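# Move one bottle from the cabinet onto the bench

## Task

Take exactly one bottle out of the cabinet and leave it standing upright on the bench; the remaining two bottles must stay inside the cabinet.

## Robot and tools

ROBOT. Two UR-type arms, left_arm and right_arm, each stand on a carriage of one shared floor track that runs along y at x = 0. left_rail carries left_arm and is always the +y carriage; right_rail carries right_arm. These names do not match image sides. Each base sits at x = 0, y = its carriage's position_m, z = 0.04 m, facing +x. Both grippers are Robotiq 2F-140 units. left_arm's fingers are rigid. right_arm's fingers can fold, so it squeezes properly only with the outer quarter of the pads (near the tips); nearer the palm, narrow items slip or are held loosely, and tips pushed onto a surface fold with little sign.

SCENE FRAME. Fixed to the table: table top z = 0, +z up, +x is where the arms face, +y to their left. The table starts at x = 0.17 m. end_effector_position (m, the point between closed pads), end_effector_quat_wxyz and velocities (m/s, rad/s) are given in this frame. The fingers point along the gripper's own +z and close along its y. Fingertips reach about 33 mm past end_effector_position at gaps up to 40 mm, about 9 mm when wide open.

execute_actions(actions, cameras). actions is a list run in order; each item can hold rows, steps, until, and device keys left_rail / right_rail. rows: up to 15 rows, each lasting one control step (1/30 s). Every row has 18 numbers in [-1, 1], both arms always: left dx, dy, dz, rx, ry, rz, left gripper position, force_limit, speed, then the same nine for right. The six pose numbers are an offset, not a pose: measured from that arm's Hand target as it was when the action began, along the Hand target's own axes; 1.0 = 0.6 m or 180 degrees; rx, ry, rz form one rotation vector. Rows inside one action do not add up; each counts from the same start. A new action starts from the new Hand target, so resending an offset moves further. Six zeros re-request the current Hand target. steps: 1 to 450, default 15, at least the row count; after the last row the arm keeps heading to that row's target. Ramp offsets up a little per row (0.01 per row is about 0.18 m/s) to avoid jerks. Images come back only if actions is empty or cameras lists names.

GRIPPER NUMBERS. position: +1 fully open (140 mm), pads touch near -0.8, -1 closes until blocked. force_limit: -1 about 14 N up to +1 about 58 N per pad (faster closes grip harder). speed: -1 about 30 mm/s, 0 about 140, +1 about 250. A 0 is a real command; to leave a gripper alone, resend its last three values. To tighten while gripping, raise force_limit and change position slightly (-1 to -0.98).

RAILS. {"left_rail": {"position_m": y}} sets an absolute carriage place along y: left_rail -0.8 to 1.5 m, right_rail -1.5 to 0.8 m. Also speed_m_s (0.01 to 1) and acceleration_factor (0.1 to 1); {"stop": true} brakes. Then wait with an action like {"steps": 150, "until": {"left_rail": {"position_status": ["!=", "moving"]}}}. Comparisons: =, !=, <, <=, >, >=; {"all": {"status": "ended"}} and {"any": ...} also exist. Keep carriages 0.78 m or more apart. Rows never drive a carriage, but a row's target travels with it. Let a drive finish before aiming the gripper at a scene point.

move(target, speed, blend, stop_force, zero, blocking, cameras). target: one 18-number row or a list of up to 15 rows, same layout and scale; every row is an offset from the same starting Hand targets. speed: path top speed in m/s, 0.002 to 3.6, default 0.25 (turn rate twice that in rad/s). blend: corner rounding in m for lists, default 0. stop_force: 3 to 120 N, ends an arm's path on a push against its motion; unreliable if the gripper rotates; omit it when backing off a contact. zero: re-zero before the move (default true). blocking=false returns after about 0.5 s; then use wait or stop before new rows or moves. Paths are straight, do not avoid obstacles, stop after 10 s.

OTHER TOOLS. wait(seconds 0 to 10). stop() brakes a running move. zoom_image(camera, region [x0, y0, x1, y1], at most 504 x 504 pixels) enlarges the newest image of cam_high, cam_low, cam_front, cam_side, cam_left_wrist or cam_right_wrist (all 896x504). zero_wrist_force(arm). read_manual(section) gives licences only. finished_scene(scene) ends the scene irreversibly; the bottle must stay in place without the robot.

RESULTS. Hand target: the pose your next offsets count from. Joint positions: rail (m) then shoulder pan, shoulder lift, elbow, wrist 1, 2, 3 (rad); Joint torques in the same order without rail. Wrist force/torque in the gripper's own axes, plus the peak since last shown. object_status: 0 moving, 1 blocked while opening, 2 blocked while closing (what you want after a grip), 3 reached position or pads met (maybe holding nothing). position_measured is in counts: 3 open, about 139 = 60 mm, 230 pads met. Tool commands shows current gripper commands. Rail fields: position_m, position_status (moving, done, contact_stop, time_out, stopped, stopped_with_arm, stopped_for_other_arm, stopped_for_other_carriage), position_answer (taken / not_taken). A move adds a move: line (done, off_target, held, fault, moving) and limits (paced, held). Wrist depth is a 7x7 grid of distances in mm ahead of each wrist camera.

AVOID. Anything falling off the table (onto the track or metal strip too) fails the scene. Do not drop or fling the bottle, knock the other two, or slam into the cabinet or table. About 150 N net force or torques past 136 N m (shoulder/elbow) or 25.4 N m (wrists) stop the arm for 10 s; commanding even slightly past a firm contact can do this. Keep the two arms apart; contact between them can fail the scene. Orientation commands are clipped to 32 degrees from the current one per step. Avoid paths near an arm's own base, long stretched holds and pushing toward unreachable poses (motor heat).

Each tool is called as name(argument=value, ...) on one line, values as JSON.

## Session

execute_actions(actions=[])

Scene clock: 0.00 s.
left_arm: end_effector_position=(+0.3456, +1.0712, +0.5800) position_measured=3 object_status=3 end_effector_quat_wxyz=(+0.000, +0.000, +1.000, +0.000) | right_arm: end_effector_position=(+0.3456, -1.1000, +0.5800) position_measured=3 object_status=3 end_effector_quat_wxyz=(+0.000, +0.000, +1.000, +0.000)
Joint positions: left_arm=[1.044 -0.316 -1.725 0.971 -0.816 -1.571 -0.316] | right_arm=[-1.127 -0.316 -1.725 0.971 -0.816 -1.571 -0.316]
Joint velocities: within noise
Joint torques (N m): no reading
Wrist force (N): no reading
Wrist torque (N m): no reading
Wrist force, peak (N): no reading
Wrist depth (mm): cam_left_wrist=[650 656 652 697 - - - / 689 - - 689 699 722 - / 718 - 693 745 - - - / 754 - - - - 141 1577 / - 113 796 - - 118 99 / - 97 826 - - - 100 / - 1842 1871 1828 1856 1885 -] | cam_right_wrist=[- - 645 - 658 647 682 / 651 - - 683 - 700 - / - - - - 721 723 750 / - 140 - - 781 131 - / - - 810 904 810 115 98 / - 1698 1754 892 - - - / - 1853 1949 1993 1802 - -]
Hand target: left_arm +0.3456, +1.0712, +0.5800; +0.000, +0.000, +1.000, +0.000 | right_arm +0.3456, -1.1000, +0.5800; +0.000, +0.000, +1.000, +0.000
Tool commands: left_gripper/position=+1.0 left_gripper/force_limit=+1.0 left_gripper/speed=+1.0 right_gripper/position=+1.0 right_gripper/force_limit=+1.0 right_gripper/speed=+1.0
left_rail: position_m=1.044 position_status=done
right_rail: position_m=-1.127 position_status=done

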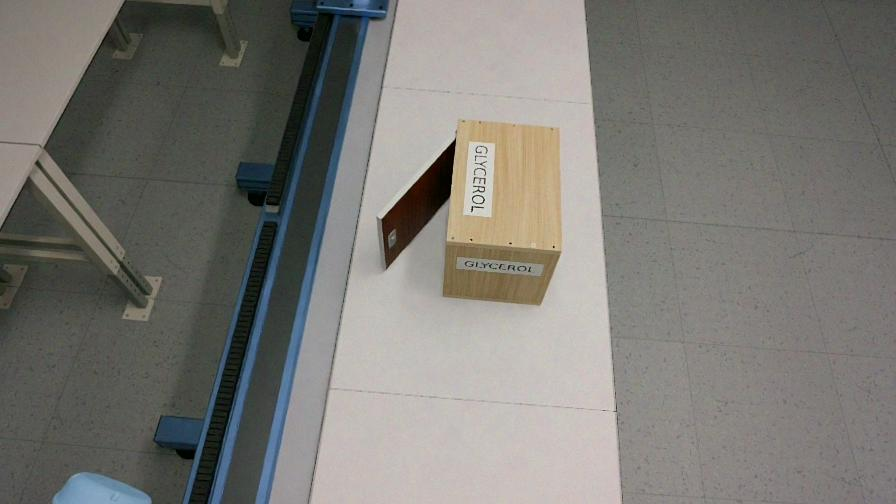

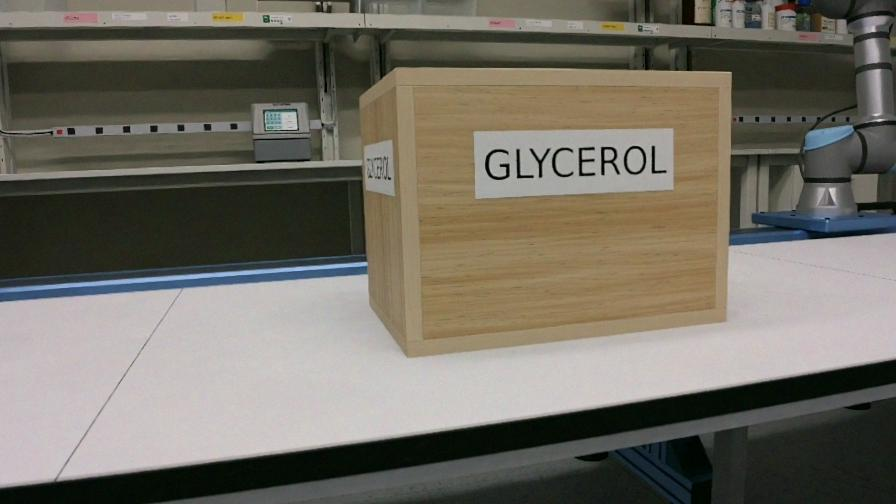

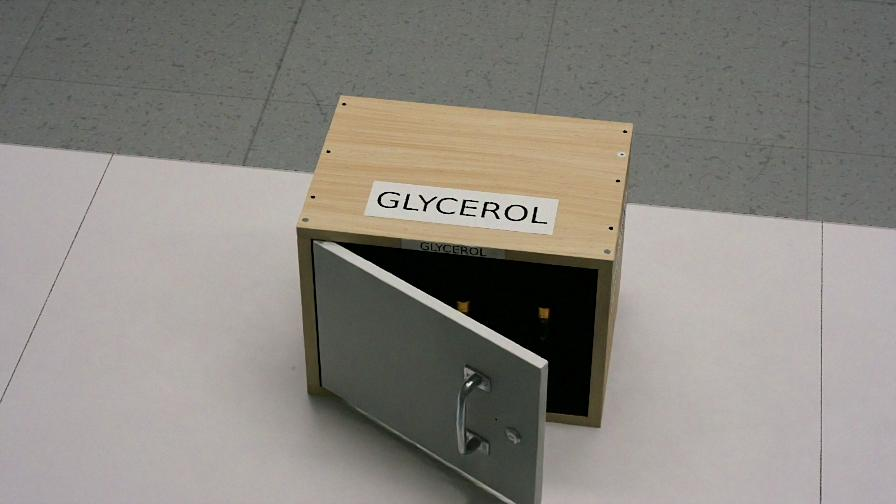

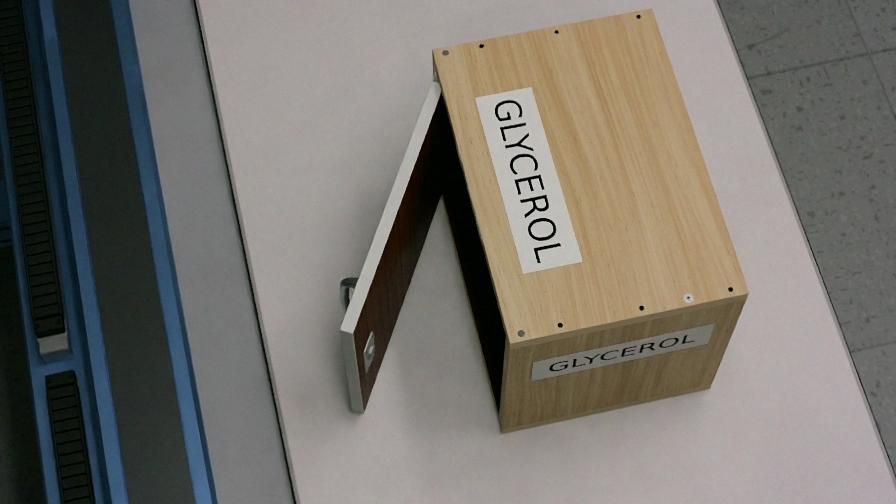

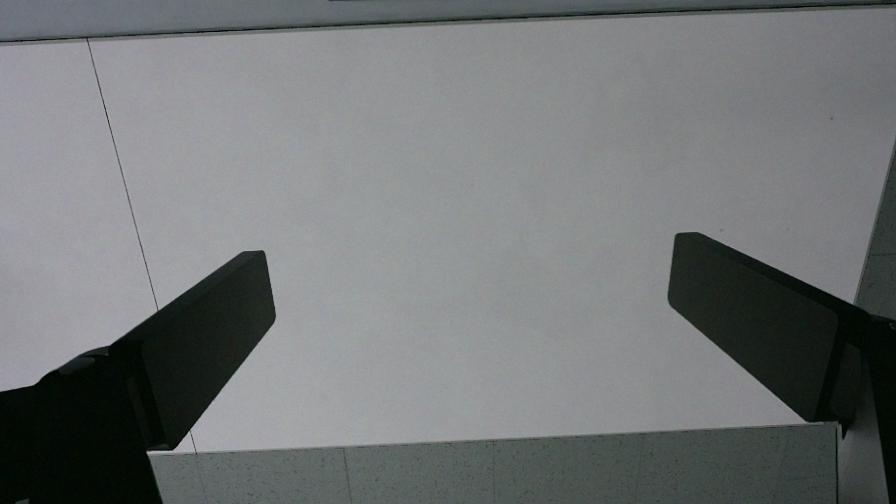

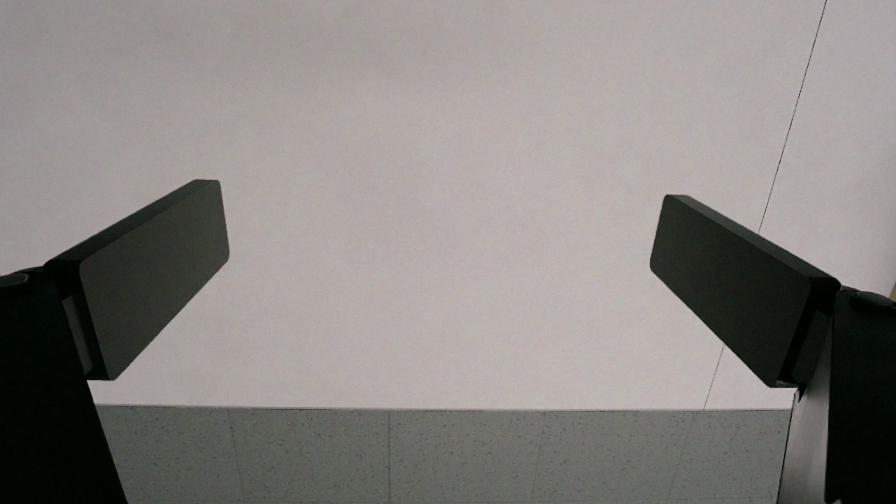

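execute_actions(actions=[{"right_rail":{"position_m":-1.35},"steps":20},{"left_rail":{"position_m":-0.4,"acceleration_factor":0.6},"steps":220,"until":{"left_rail":{"position_status":["!=","moving"]}}}], cameras=["cam_left_wrist","cam_front","cam_high"])

Scene clock: 68.83 s.
left_arm: end_effector_position=(+0.3456, -0.3727, +0.5800) position_measured=3 object_status=3 end_effector_quat_wxyz=(+0.000, +0.000, +1.000, +0.000) | right_arm: end_effector_position=(+0.3456, -1.3228, +0.5800) position_measured=3 object_status=3 end_effector_quat_wxyz=(+0.000, +0.000, +1.000, +0.000)
Joint positions: left_arm=[-0.4 -0.316 -1.725 0.971 -0.816 -1.571 -0.316] | right_arm=[-1.35 -0.316 -1.725 0.971 -0.816 -1.571 -0.316]
Joint torques (N m): left_arm=[0.05 -12.07 -21.99 -2.94 0.02 0.53] | right_arm=[1.18 -10.7 -19.03 -2.87 -0.15 0.13]
Wrist force (N): left_arm=[-0.2 -0.2 0.2] | right_arm=[-0.4 0.0 0.3]
Wrist torque (N m): left_arm=[-0.03 0.04 0.00] | right_arm=[0.00 0.07 0.00]
Wrist force, peak (N): left_arm=[-0.4 -1.0 0.1] | right_arm=[-0.2 2.2 0.0]
Wrist depth (mm): cam_left_wrist=[647 640 650 640 697 659 650 / - 725 722 - 691 481 704 / - 678 - 742 695 712 452 / 752 740 - - 716 712 449 / - 113 794 802 472 126 99 / - 104 - 844 501 491 100 / - 1801 1856 1885 874 523 -] | cam_right_wrist=[1265 - - - 675 - - / 1356 - 709 - 725 - - / 1454 - 729 - - 788 - / - 130 750 - 793 131 802 / - - 812 - 835 121 98 / - 1880 1754 - - - - / - 1866 1921 1935 2139 - -]
Hand target: left_arm +0.3456, -0.3727, +0.5800; +0.000, +0.000, +1.000, +0.000 | right_arm +0.3456, -1.3228, +0.5800; +0.000, +0.000, +1.000, +0.000
Tool commands: left_gripper/position=+1.0 left_gripper/force_limit=+1.0 left_gripper/speed=+1.0 right_gripper/position=+1.0 right_gripper/force_limit=+1.0 right_gripper/speed=+1.0
left_rail: position_m=-0.400 position_status=done
right_rail: position_m=-1.350 position_status=done
Images, in order (width x height): cam_high 896x504, cam_front 896x504, cam_left_wrist 896x504.

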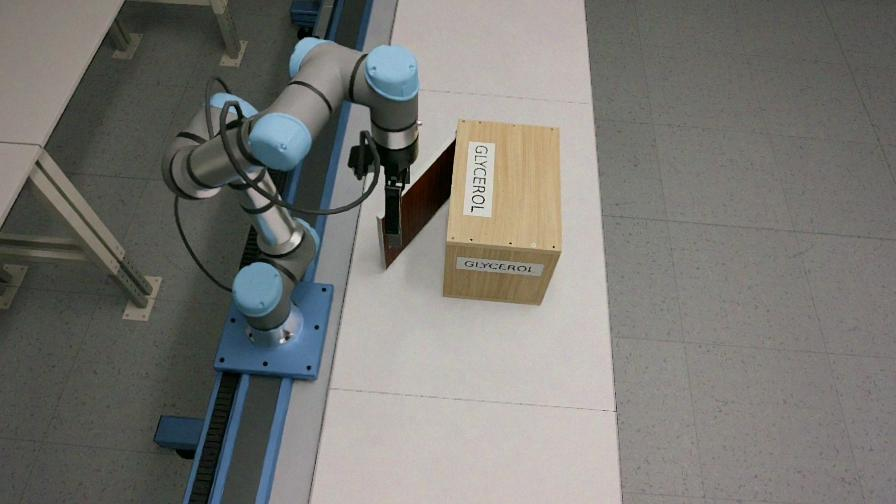

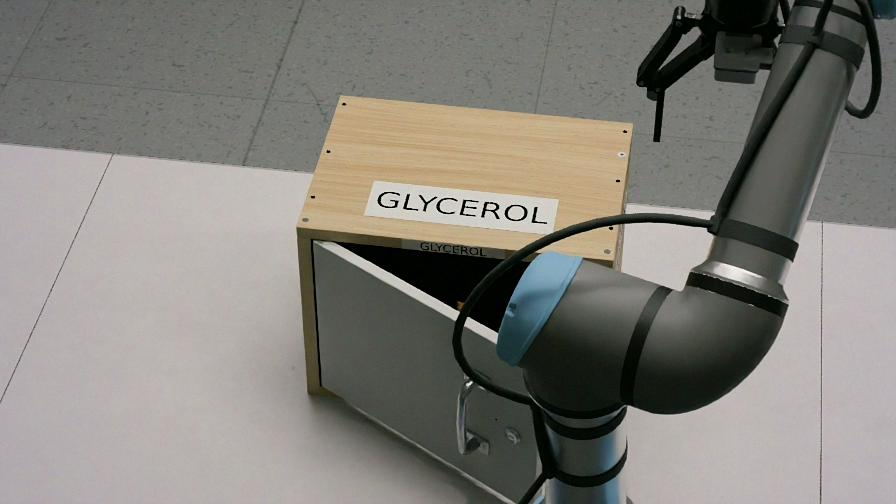

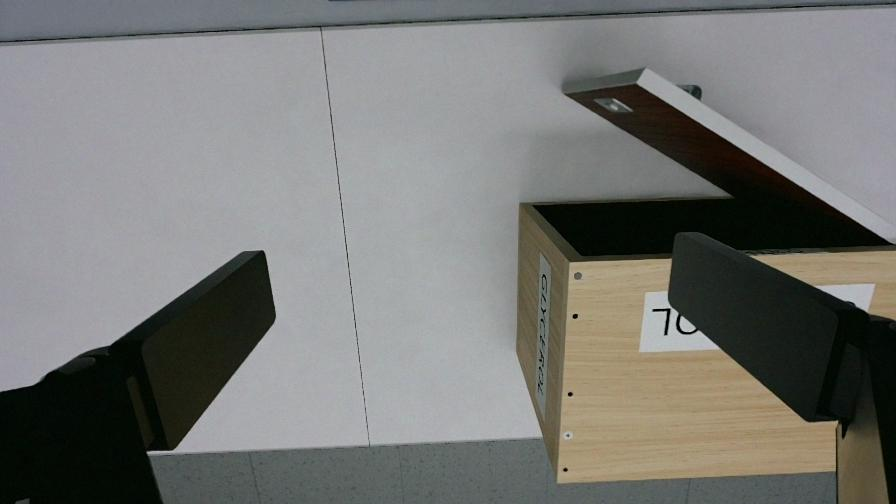

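move(target=[[-0.049,0,0.3,0,0,0,-1,-1,0,0,0,0,0,0,0,1,1,1],[-0.049,0,0.575,0,0,0,-1,-1,0,0,0,0,0,0,0,1,1,1],[-0.049,0.371,0.575,0,0,0,-1,-1,0,0,0,0,0,0,0,1,1,1]], speed=0.2, blend=0.03, cameras=["cam_left_wrist","cam_high","cam_side"])

Scene clock: 109.13 s.
left_arm: end_effector_position=(+0.3750, -0.1502, +0.2350) position_measured=233 object_status=3 end_effector_quat_wxyz=(+0.000, +0.000, +1.000, +0.000) | right_arm: end_effector_position=(+0.3456, -1.3228, +0.5800) position_measured=3 object_status=3 end_effector_quat_wxyz=(+0.000, +0.000, +1.000, +0.000)
Joint positions: left_arm=[-0.4 0.287 -1.697 1.898 -1.771 -1.571 0.287] | right_arm=[-1.35 -0.316 -1.725 0.971 -0.816 -1.571 -0.316]
Joint torques (N m): left_arm=[12.59 -11.78 -36.95 -2.33 -2.23 2.32] | right_arm=[0.97 -10.48 -18.88 -2.83 0.01 0.14]
Wrist force (N): left_arm=[0.3 -0.3 0.1] | right_arm=[-0.1 0.0 0.1]
Wrist torque (N m): left_arm=[-0.07 -0.11 -0.03] | right_arm=[0.00 0.00 0.00]
Wrist force, peak (N): left_arm=[0.4 1.7 -0.2] | right_arm=[-0.6 0.0 0.1]
Wrist depth (mm): cam_left_wrist=[- - - 133 81 82 - / 351 - - - 140 85 86 / 365 - - 367 377 127 89 / - 384 374 157 377 375 142 / - 410 - 96 99 390 323 / - - 75 70 76 77 309 / - - 68 - - 71 -] | cam_right_wrist=[1265 653 659 653 - 673 - / 1349 675 631 694 - 705 - / - 685 709 741 735 709 - / - 129 - 760 800 131 807 / - - 846 - - 121 98 / - 1743 1815 1634 901 - - / - 1893 1893 1949 1907 - -]
Hand target: left_arm +0.3750, -0.1502, +0.2350; +0.000, +0.000, +1.000, +0.000 | right_arm +0.3456, -1.3228, +0.5800; +0.000, +0.000, +1.000, +0.000
Off the commanded pose: left_arm 0.000 m, 0 deg | right_arm 0.000 m, 0 deg.
left_rail: position_m=-0.400 position_status=done
right_rail: position_m=-1.350 position_status=done
move: done
Images, in order (width x height): cam_high 896x504, cam_side 896x504, cam_left_wrist 896x504.

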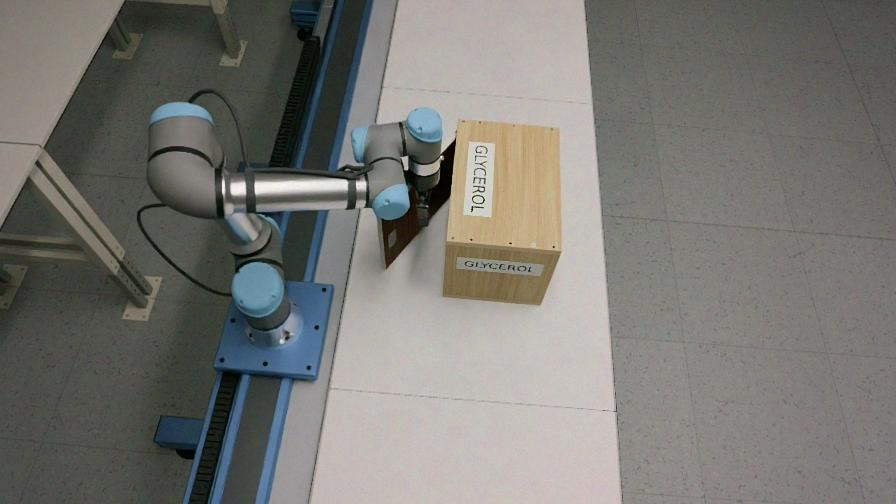

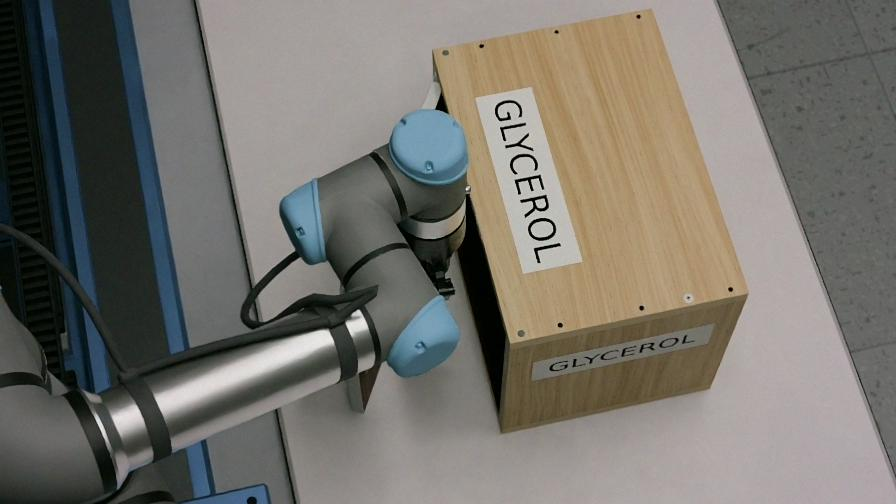

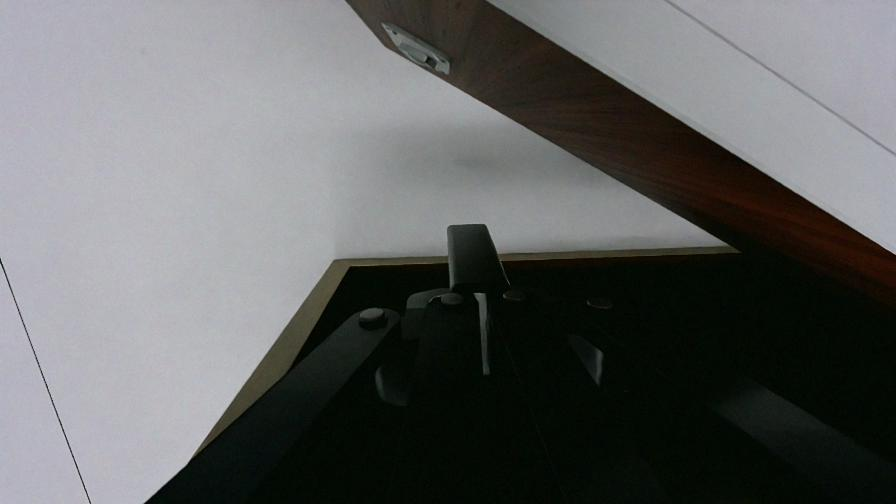

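move(target=[[0.108,-0.003,0,0,0,0,-1,-1,0,0,0,0,0,0,0,1,1,1],[0.25,0.097,0,0,0,0,-1,-1,0,0,0,0,0,0,0,1,1,1],[0.35,0.238,0,0,0,0,-1,-1,0,0,0,0,0,0,0,1,1,1],[0.395,0.407,0,0,0,0,-1,-1,0,0,0,0,0,0,0,1,1,1],[0.39,0.537,0,0,0,0,-1,-1,0,0,0,0,0,0,0,1,1,1]], speed=0.1, blend=0.03, stop_force=45, cameras=["cam_left_wrist","cam_high"])

move(target=[[-0.182,-0.287,0,0,0,0,-1,-1,0,0,0,0,0,0,0,1,1,1],[-0.182,-0.287,-0.4,0,0,0,-1,-1,0,0,0,0,0,0,0,1,1,1]], blend=0.03, cameras=["cam_front","cam_left_wrist","cam_high"])

Scene clock: 128.47 s.
left_arm: end_effector_position=(+0.1410, +0.1720, +0.2350) position_measured=233 object_status=3 end_effector_quat_wxyz=(+0.000, +0.000, +1.000, +0.000) | right_arm: end_effector_position=(+0.3456, -1.3228, +0.5800) position_measured=3 object_status=3 end_effector_quat_wxyz=(+0.000, +0.000, +1.000, +0.000)
Joint positions: left_arm=[-0.4 1.101 -1.361 1.545 -1.755 -1.571 1.101] | right_arm=[-1.35 -0.316 -1.725 0.971 -0.816 -1.571 -0.316]
Joint torques (N m): left_arm=[13.76 -29.62 -37.04 -1.45 -2.12 2.11] | right_arm=[0.31 -10.86 -18.91 -2.66 0.14 0.46]
Wrist force (N): left_arm=[0.6 -2.1 -0.4] | right_arm=[-0.1 -0.1 0.1]
Wrist torque (N m): left_arm=[-0.14 -0.12 -0.04] | right_arm=[-0.01 0.02 0.00]
Wrist force, peak (N): left_arm=[-3.2 -1.7 -0.6] | right_arm=[-0.4 -0.3 0.1]
Wrist depth (mm): cam_left_wrist=[326 326 328 330 332 332 335 / 363 363 363 367 345 366 370 / 379 381 384 381 185 102 383 / - - 376 151 169 94 - / - 394 - 96 92 98 - / - - 75 70 76 76 - / - - 68 - - 71 -] | cam_right_wrist=[1336 - - 640 656 673 664 / 1336 - 671 - 705 704 687 / - - - - - - - / - 129 - - 774 131 - / - - - - - 115 98 / - 1827 1754 898 - - - / - 1815 1907 1921 1964 - -]
Hand target: left_arm +0.1410, +0.1720, +0.2350; +0.000, +0.000, +1.000, +0.000 | right_arm +0.3456, -1.3228, +0.5800; +0.000, +0.000, +1.000, +0.000
Off the commanded pose: left_arm 0.000 m, 0 deg | right_arm 0.000 m, 0 deg.
left_rail: position_m=-0.400 position_status=done
right_rail: position_m=-1.350 position_status=done
move: done
Images, in order (width x height): cam_high 896x504, cam_left_wrist 896x504.

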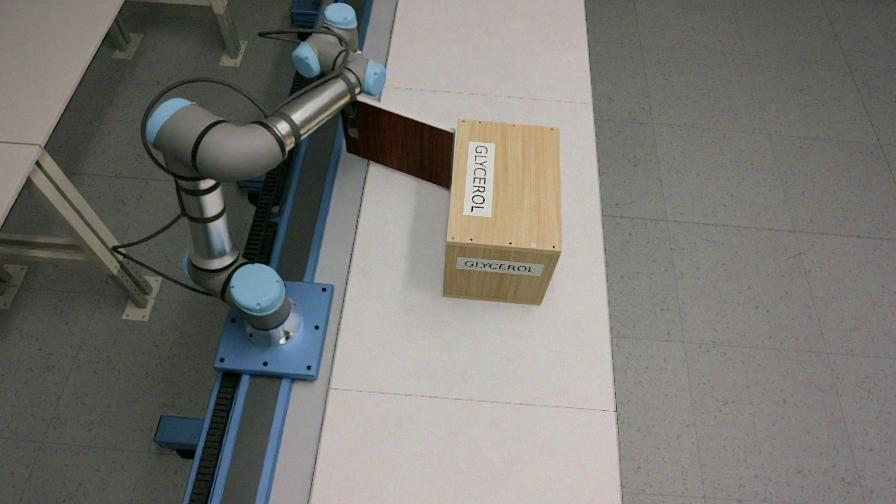

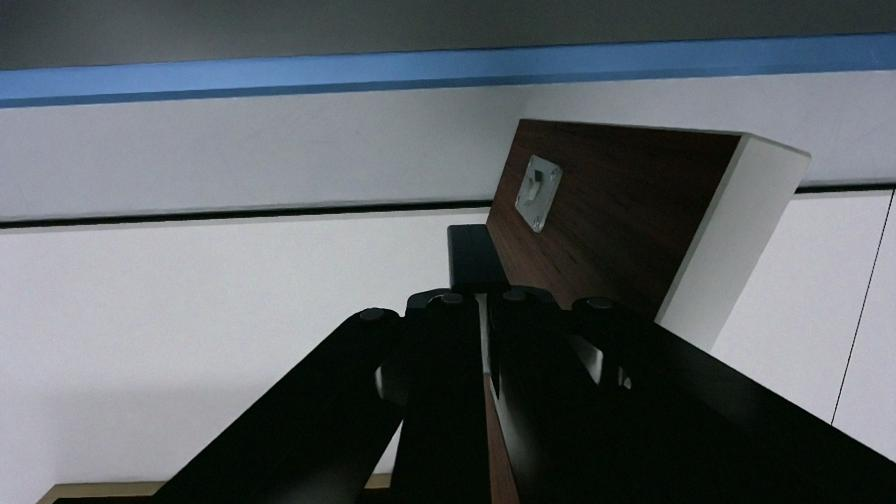

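Scene clock: 130.90 s.
left_arm: end_effector_position=(+0.2502, -0.0002, +0.4750) position_measured=233 object_status=3 end_effector_quat_wxyz=(+0.000, +0.000, +1.000, +0.000) | right_arm: end_effector_position=(+0.3456, -1.3228, +0.5800) position_measured=3 object_status=3 end_effector_quat_wxyz=(+0.000, +0.000, +1.000, +0.000)
Joint positions: left_arm=[-0.4 0.725 -1.585 1.168 -1.154 -1.571 0.725] | right_arm=[-1.35 -0.316 -1.725 0.971 -0.816 -1.571 -0.316]
Joint torques (N m): left_arm=[11.82 -16.07 -35.91 -1.22 -2.52 2.19] | right_arm=[0.58 -10.03 -18.67 -2.64 0.16 0.51]
Wrist force (N): left_arm=[0.2 -0.6 0.2] | right_arm=[-0.1 -0.3 0.1]
Wrist torque (N m): left_arm=[-0.05 -0.07 0.10] | right_arm=[-0.06 0.02 0.01]
Wrist force, peak (N): left_arm=[-0.7 -1.7 1.5] | right_arm=[-0.2 -0.3 0.2]
Wrist depth (mm): cam_left_wrist=[513 564 566 569 564 358 577 / 583 638 587 - 528 366 - / 599 602 625 599 461 608 608 / 637 - - 136 413 643 661 / - - 650 96 99 686 670 / - - 75 70 76 75 740 / - - 68 - - 71 -] | cam_right_wrist=[1277 - - 713 - - - / 1349 - 670 717 - - - / - 696 750 - - - - / - 129 - 769 797 131 - / - - 854 830 - 115 98 / - 1790 1815 - - - - / - 1893 1840 1880 1978 - -]
Hand target: left_arm +0.2502, -0.0002, +0.4750; +0.000, +0.000, +1.000, +0.000 | right_arm +0.3456, -1.3228, +0.5800; +0.000, +0.000, +1.000, +0.000
Off the commanded pose: left_arm 0.000 m, 0 deg | right_arm 0.000 m, 0 deg.
left_rail: position_m=-0.400 position_status=done
right_rail: position_m=-1.350 position_status=done
move: done
Images, in order (width x height): cam_high 896x504, cam_front 896x504, cam_left_wrist 896x504.

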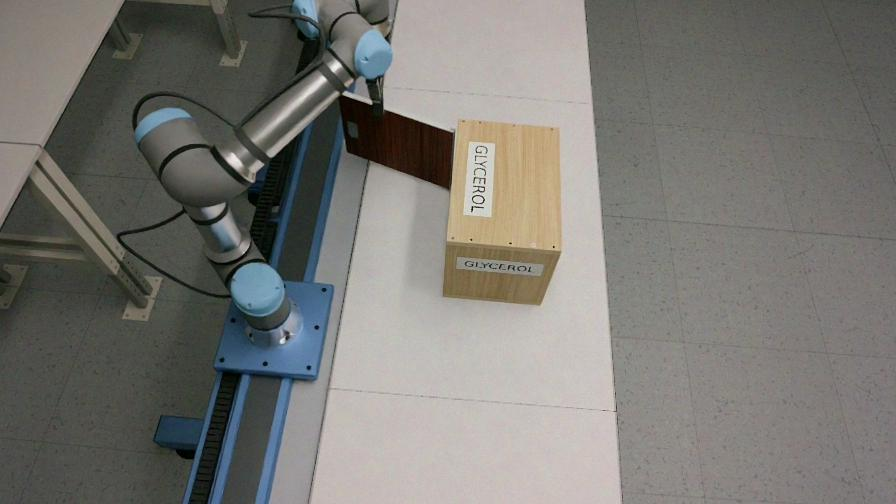

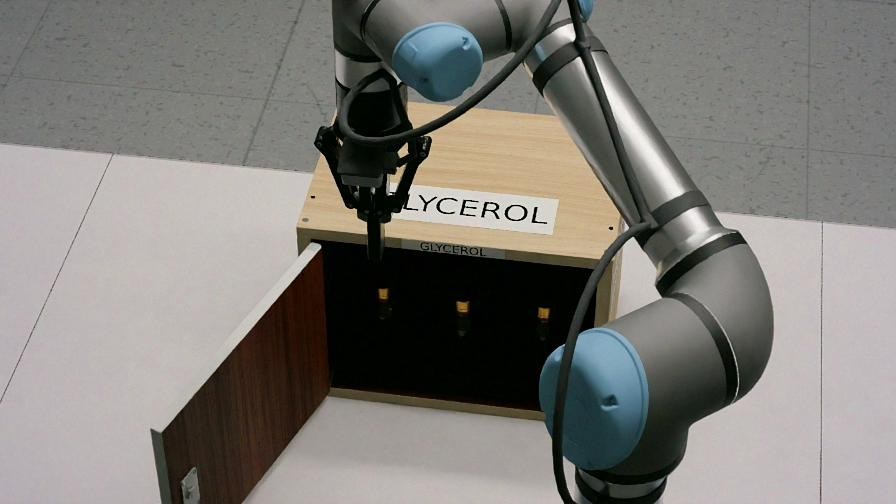

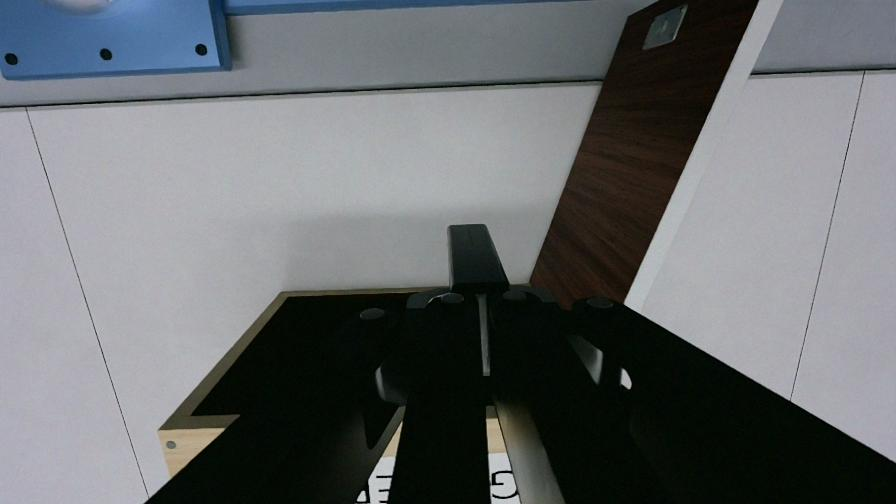

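execute_actions(actions=[{"left_rail":{"position_m":-0.55},"steps":120,"until":{"left_rail":{"position_status":["!=","moving"]}}}])

move(target=[-0.1,0,0.092,0,-0.5,0,-1,-1,0,0,0,0,0,0,0,1,1,1], speed=0.5)

move(target=[0,0,0,0,0,-0.99,1,-1,0,0,0,0,0,0,0,1,1,1], speed=0.5, cameras=["cam_left_wrist","cam_high","cam_front","cam_side"])

Scene clock: 168.37 s.
left_arm: end_effector_position=(+0.2502, -0.1501, +0.4750) position_measured=233 object_status=3 end_effector_quat_wxyz=(+0.000, +0.000, +1.000, +0.000) | right_arm: end_effector_position=(+0.3456, -1.3228, +0.5800) position_measured=3 object_status=3 end_effector_quat_wxyz=(+0.000, +0.000, +1.000, +0.000)
Joint positions: left_arm=[-0.55 0.725 -1.585 1.168 -1.154 -1.571 0.725] | right_arm=[-1.35 -0.316 -1.725 0.971 -0.816 -1.571 -0.316]
Joint torques (N m): left_arm=[7.04 -29.78 -31.94 -2.05 -1.26 2.1] | right_arm=[0.43 -10.05 -18.49 -2.63 0.12 0.57]
Wrist force (N): left_arm=[0.1 -0.5 0.1] | right_arm=[-0.1 0.3 -0.2]
Wrist torque (N m): left_arm=[-0.03 -0.05 0.09] | right_arm=[0.05 0.02 0.01]
Wrist force, peak (N): left_arm=[0.3 -1.8 0.2] | right_arm=[-0.5 0.1 0.3]
Wrist depth (mm): cam_left_wrist=[516 522 568 573 572 573 437 / 581 577 586 591 - 493 362 / - 620 - - - 469 367 / - 633 - - 625 - 395 / - 672 - 96 99 398 - / 678 697 75 70 76 75 712 / - - 68 - - 71 -] | cam_right_wrist=[647 673 627 - - - 661 / 1356 - - - - - 700 / 1430 - 723 - - - 830 / - 129 - 769 - 131 - / - 807 - - - 115 98 / - 1840 863 883 901 - - / - 1778 1866 1949 1949 - -]
Hand target: left_arm +0.2502, -0.1501, +0.4750; +0.000, +0.000, +1.000, +0.000 | right_arm +0.3456, -1.3228, +0.5800; +0.000, +0.000, +1.000, +0.000
Tool commands: left_gripper/position=-1.0 left_gripper/force_limit=-1.0 left_gripper/speed=+0.0 right_gripper/position=+1.0 right_gripper/force_limit=+1.0 right_gripper/speed=+1.0
Off the commanded pose: left_arm 0.000 m, 0 deg | right_arm 0.000 m, 0 deg.
left_rail: position_m=-0.550 position_status=done
right_rail: position_m=-1.350 position_status=done

Scene clock: 171.10 s.
left_arm: end_effector_position=(+0.3089, -0.1516, +0.4167) position_measured=233 object_status=3 end_effector_quat_wxyz=(+0.663, +0.033, +0.747, -0.031) | right_arm: end_effector_position=(+0.3456, -1.3228, +0.5800) position_measured=3 object_status=3 end_effector_quat_wxyz=(+0.000, +0.000, +1.000, +0.000)
Joint positions: left_arm=[-0.55 1.25 -1.423 2.138 -3.371 -2.883 0.468] | right_arm=[-1.35 -0.316 -1.725 0.971 -0.816 -1.571 -0.316]
Joint torques (N m): left_arm=[13.4 -36.23 -31.66 -0.34 -3.21 2.38] | right_arm=[-0.08 -10.03 -18.53 -2.64 0.19 0.53]
Wrist force (N): left_arm=[0.0 -1.5 0.3] | right_arm=[-0.3 0.0 0.0]
Wrist torque (N m): left_arm=[-0.31 -0.02 -0.15] | right_arm=[0.00 0.05 0.01]
Wrist force, peak (N): left_arm=[5.4 1.1 1.6] | right_arm=[-0.1 -0.2 0.4]
Wrist depth (mm): cam_left_wrist=[3770 3892 257 261 274 278 285 / 2806 - 4732 449 504 4387 3830 / 3656 - - - - 3956 - / - 5612 5612 136 - 4553 - / - 4022 - 96 92 5134 5246 / 2774 - 75 70 76 75 - / - - 68 - - 71 -] | cam_right_wrist=[1316 - 682 - 700 689 658 / 1370 683 676 663 - 698 713 / 1385 128 - 729 713 719 769 / - 129 754 765 781 131 763 / - - - - 857 121 98 / - 1766 1645 - 883 - - / - 1949 1840 1935 1978 - -]
Hand target: left_arm +0.3089, -0.1516, +0.4168; +0.663, +0.033, +0.747, -0.031 (not the last commanded pose) | right_arm +0.3456, -1.3228, +0.5800; +0.000, +0.000, +1.000, +0.000
Off the commanded pose: left_arm 0.004 m, 9 deg | right_arm 0.000 m, 0 deg.
left_rail: position_m=-0.550 position_status=done
right_rail: position_m=-1.350 position_status=done
led back after a hold (left arm): the arm was led back toward your command in small steps, so it may still be short of it.
move: held (left_arm; a check stopped the path); limits=held
pose unreachable (left arm): on one or more control steps of this call, first in action 0 (counted from 0), this arm could not follow its commanded pose, so it was not sent that pose on those steps. It may still have moved: this result reports where it is.
cause: moving toward the commanded pose would bring two parts of the arm too close to each other (its gripper and another part of the arm, with joints 5 (wrist 1) to 7 (wrist 3) between them, 8 mm apart when it was first held).

Scene clock: 172.47 s.
left_arm: end_effector_position=(+0.3089, -0.1516, +0.4167) position_measured=3 object_status=0 end_effector_quat_wxyz=(+0.661, +0.017, +0.748, -0.046) | right_arm: end_effector_position=(+0.3456, -1.3228, +0.5800) position_measured=3 object_status=3 end_effector_quat_wxyz=(+0.000, +0.000, +1.000, +0.000)
Joint positions: left_arm=[-0.55 1.25 -1.425 2.138 -3.362 -2.883 0.431] | right_arm=[-1.35 -0.316 -1.725 0.971 -0.816 -1.571 -0.316]
Joint torques (N m): left_arm=[-12.07 -35.41 -8.39 -0.48 1.13 2.28] | right_arm=[-0.18 -9.88 -18.68 -2.56 0.22 0.6]
Wrist force (N): left_arm=[-0.3 -1.6 0.3] | right_arm=[0.0 0.0 -0.4]
Wrist torque (N m): left_arm=[-0.33 -0.02 -0.15] | right_arm=[0.01 -0.01 0.00]
Wrist force, peak (N): left_arm=[-0.2 -1.8 0.4] | right_arm=[-0.4 0.2 0.1]
Wrist depth (mm): cam_left_wrist=[2979 3602 263 261 260 261 254 / 2652 - 4826 4826 461 453 3447 / - 3956 - - - 4732 - / - 135 4309 - - 144 - / 3217 113 - 2979 - 118 96 / - 98 - - - - 100 / - 2652 - - - 2652 -] | cam_right_wrist=[1277 - 645 651 - - - / 1296 - - 689 689 698 - / 1385 - - 739 752 - 752 / - 129 778 754 - 131 - / - 795 838 849 - 115 98 / - 860 874 - 904 - - / - 1893 1907 1935 1949 - -]
Hand target: left_arm +0.3089, -0.1516, +0.4167; +0.661, +0.017, +0.748, -0.046 (not the last commanded pose) | right_arm +0.3456, -1.3228, +0.5800; +0.000, +0.000, +1.000, +0.000
Off the commanded pose: left_arm 0.000 m, 176 deg | right_arm 0.000 m, 0 deg.
left_rail: position_m=-0.550 position_status=done
right_rail: position_m=-1.350 position_status=done
move: held (left_arm; a check stopped the path); limits=held
pose unreachable (left arm): on one or more control steps of this call, first in action 0 (counted from 0), this arm could not follow its commanded pose, so it was not sent that pose on those steps. It may still have moved: this result reports where it is.
cause: moving toward the commanded pose would bring two parts of the arm too close to each other (its gripper and another part of the arm, with joints 5 (wrist 1) to 7 (wrist 3) between them, 6 mm apart when it was first held).
Images, in order (width x height): cam_high 896x504, cam_front 896x504, cam_side 896x504, cam_left_wrist 896x504.

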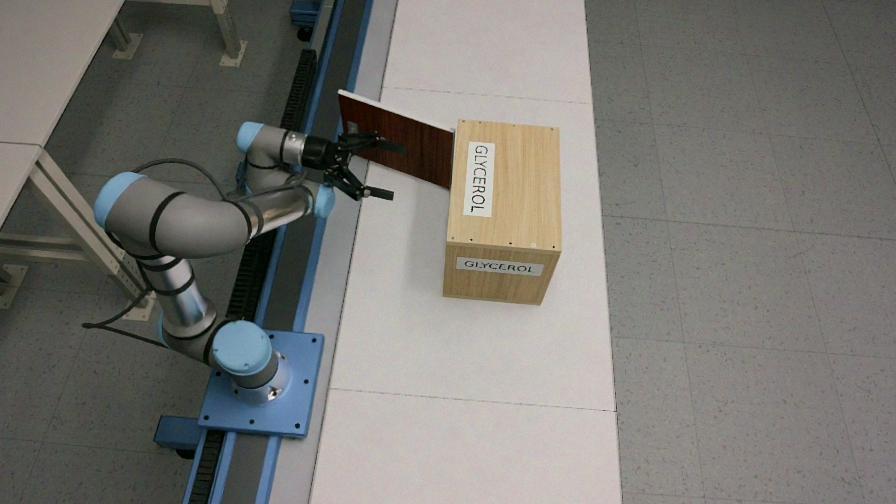

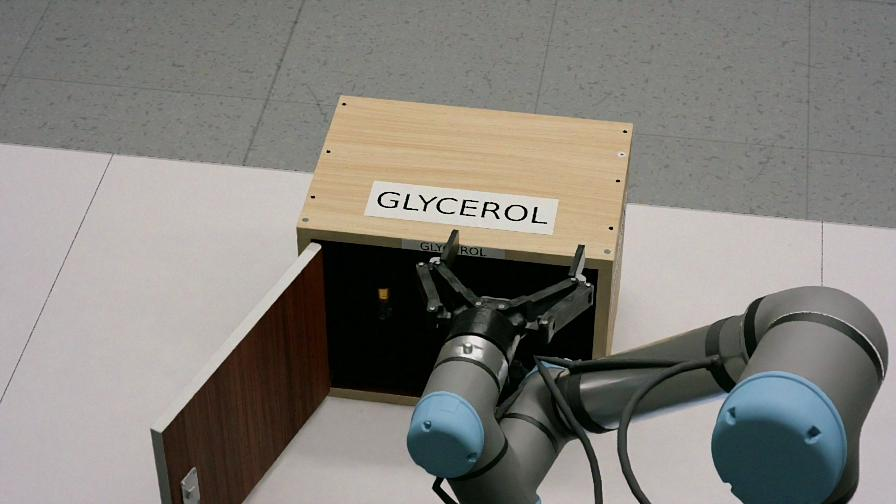

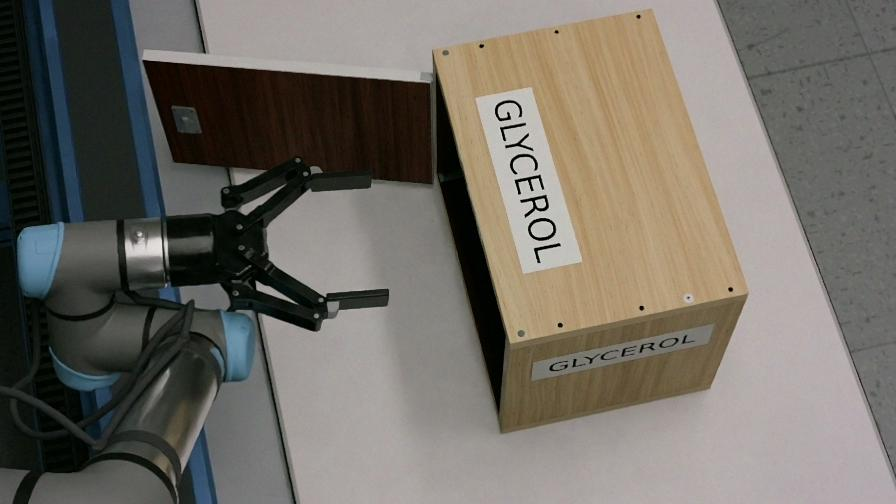

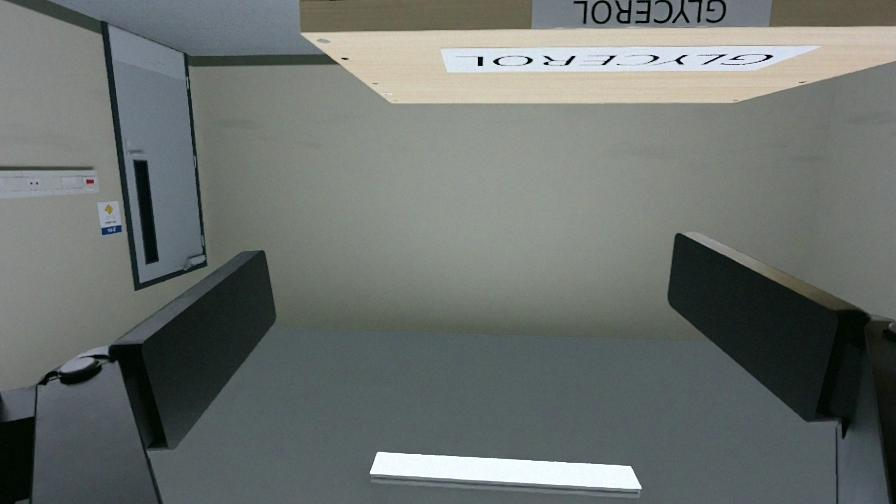

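execute_actions(actions=[{"right_rail":{"position_m":-1.5},"left_rail":{"position_m":-0.72},"steps":150,"until":{"all":{"status":"ended"}}}])

move(target=[0.03,0.533,-0.042,-0.028,-0.039,0.013,0.35,-1,0,0,0,0,0,0,0,1,1,1], speed=0.25, cameras=["cam_left_wrist","cam_high","cam_side"])

Scene clock: 211.17 s.
left_arm: end_effector_position=(+0.3089, -0.3216, +0.4168) position_measured=3 object_status=3 end_effector_quat_wxyz=(+0.661, +0.017, +0.748, -0.046) | right_arm: end_effector_position=(+0.3456, -1.4727, +0.5800) position_measured=3 object_status=3 end_effector_quat_wxyz=(+0.000, +0.000, +1.000, +0.000)
Joint positions: left_arm=[-0.72 1.25 -1.425 2.138 -3.362 -2.883 0.431] | right_arm=[-1.5 -0.316 -1.725 0.971 -0.816 -1.571 -0.316]
Joint torques (N m): left_arm=[-8.14 -27.06 -15.82 -2.01 -1.26 2.01] | right_arm=[0.53 -9.72 -17.92 -2.44 0.23 0.74]
Wrist force (N): left_arm=[-0.2 -1.7 0.3] | right_arm=[-0.3 -0.1 -0.2]
Wrist torque (N m): left_arm=[-0.36 -0.04 -0.14] | right_arm=[-0.01 0.06 0.01]
Wrist force, peak (N): left_arm=[-0.2 -2.4 0.4] | right_arm=[0.1 1.5 0.2]
Wrist depth (mm): cam_left_wrist=[- 3399 4234 3892 329 258 255 / - - - 3656 464 452 449 / - - - - - - 4469 / - - - 2623 - 141 3656 / 2595 113 - 4641 - 119 96 / - 104 6522 3830 3712 3770 100 / - 2623 2979 3447 2839 2839 -] | cam_right_wrist=[1284 1271 668 - 653 - - / 1349 1385 - - 673 - - / 1438 1454 - - - - - / - 140 767 795 - 131 797 / - 1655 - - 863 115 98 / - 1778 1743 1698 - - - / - 1893 1993 1880 1964 - -]
Hand target: left_arm +0.3089, -0.3216, +0.4167; +0.661, +0.017, +0.748, -0.046 (not the last commanded pose) | right_arm +0.3456, -1.4727, +0.5800; +0.000, +0.000, +1.000, +0.000
Tool commands: left_gripper/position=+1.0 left_gripper/force_limit=-1.0 left_gripper/speed=+0.0 right_gripper/position=+1.0 right_gripper/force_limit=+1.0 right_gripper/speed=+1.0
Off the commanded pose: left_arm 0.000 m, 176 deg | right_arm 0.000 m, 0 deg.
left_rail: position_m=-0.720 position_status=done
right_rail: position_m=-1.500 position_status=done

Scene clock: 212.00 s.
left_arm: end_effector_position=(+0.3077, -0.2898, +0.4131) position_measured=85 object_status=3 end_effector_quat_wxyz=(+0.665, +0.015, +0.745, -0.041) end_effector_velocity=(+0.000, -0.001, +0.002) end_effector_angular_velocity=(+0.004, -0.001, -0.001) | right_arm: end_effector_position=(+0.3456, -1.4727, +0.5800) position_measured=3 object_status=3 end_effector_quat_wxyz=(+0.000, +0.000, +1.000, +0.000)
Joint positions: left_arm=[-0.72 1.275 -1.35 2.066 -3.373 -2.9 0.432] | right_arm=[-1.5 -0.316 -1.725 0.971 -0.816 -1.571 -0.316]
Joint velocities: left_arm=[0 0 -0.005 0.002 0.001 0 0.002] | right_arm=[within noise]
Joint torques (N m): left_arm=[-11.49 -39.52 -9.69 -0.25 1.31 1.94] | right_arm=[0.23 -10.05 -18.3 -2.59 0.25 0.68]
Wrist force (N): left_arm=[0.2 -1.7 0.3] | right_arm=[-0.2 -0.1 0.0]
Wrist torque (N m): left_arm=[-0.34 -0.07 -0.11] | right_arm=[-0.01 0.04 0.01]
Wrist force, peak (N): left_arm=[2.9 7.8 3.2] | right_arm=[-0.1 -0.2 0.5]
Wrist depth (mm): cam_left_wrist=[- 3447 3447 3830 253 252 279 / 2907 - 4826 - 460 453 449 / 2366 4090 4925 - - - 6350 / 2623 - 5246 - 165 - - / - 91 116 - 4925 106 88 / - 81 103 - 2873 - 74 / - - - 2135 2462 - -] | cam_right_wrist=[1303 1218 - 668 653 - - / 1349 1343 - 689 671 721 - / 1407 717 723 752 - 733 704 / - 140 793 754 790 131 800 / - 1634 822 - 830 121 98 / - 1709 810 - 907 - - / - 1935 1907 1964 1827 - -]
Hand target: left_arm +0.3077, -0.2899, +0.4131; +0.665, +0.015, +0.745, -0.041 (not the last commanded pose) | right_arm +0.3456, -1.4727, +0.5800; +0.000, +0.000, +1.000, +0.000
Off the commanded pose: left_arm 0.289 m, 8 deg | right_arm 0.000 m, 0 deg.
left_rail: position_m=-0.720 position_status=done
right_rail: position_m=-1.500 position_status=done
move: held (left_arm; a check stopped the path); limits=held
pose unreachable (left arm): on one or more control steps of this call, first in action 0 (counted from 0), this arm could not follow its commanded pose, so it was not sent that pose on those steps. It may still have moved: this result reports where it is.
cause: moving toward the commanded pose would bring two parts of the arm too close to each other (its gripper and another part of the arm, with joints 5 (wrist 1) to 7 (wrist 3) between them, 4 mm apart when it was first held).
Images, in order (width x height): cam_high 896x504, cam_side 896x504, cam_left_wrist 896x504.

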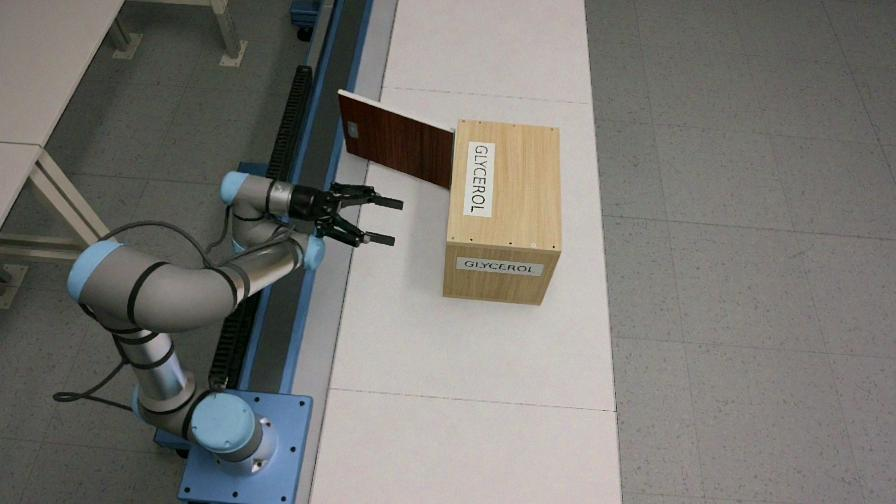

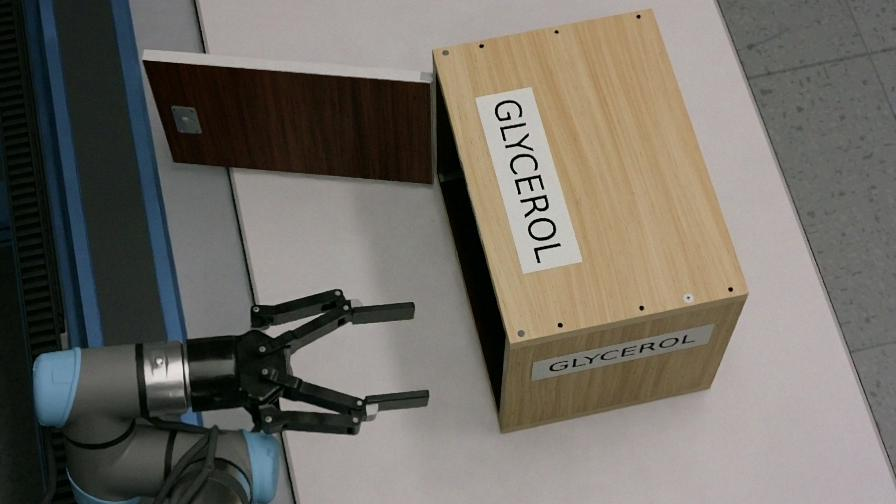

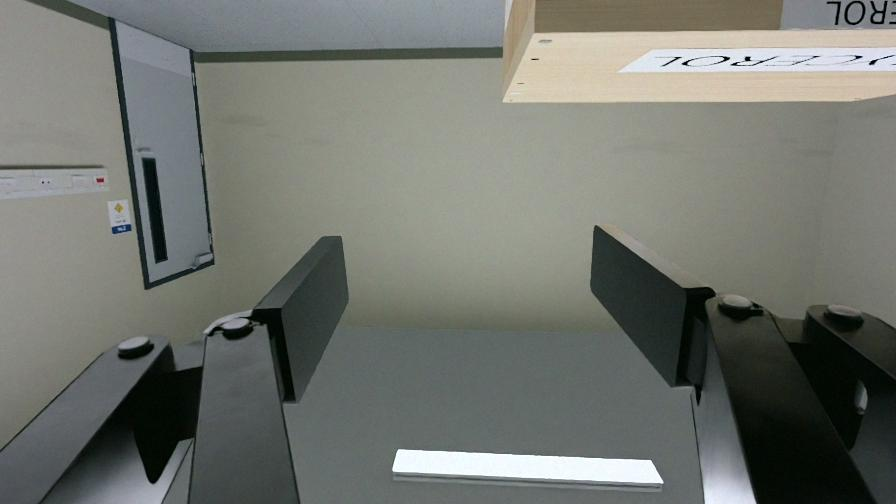

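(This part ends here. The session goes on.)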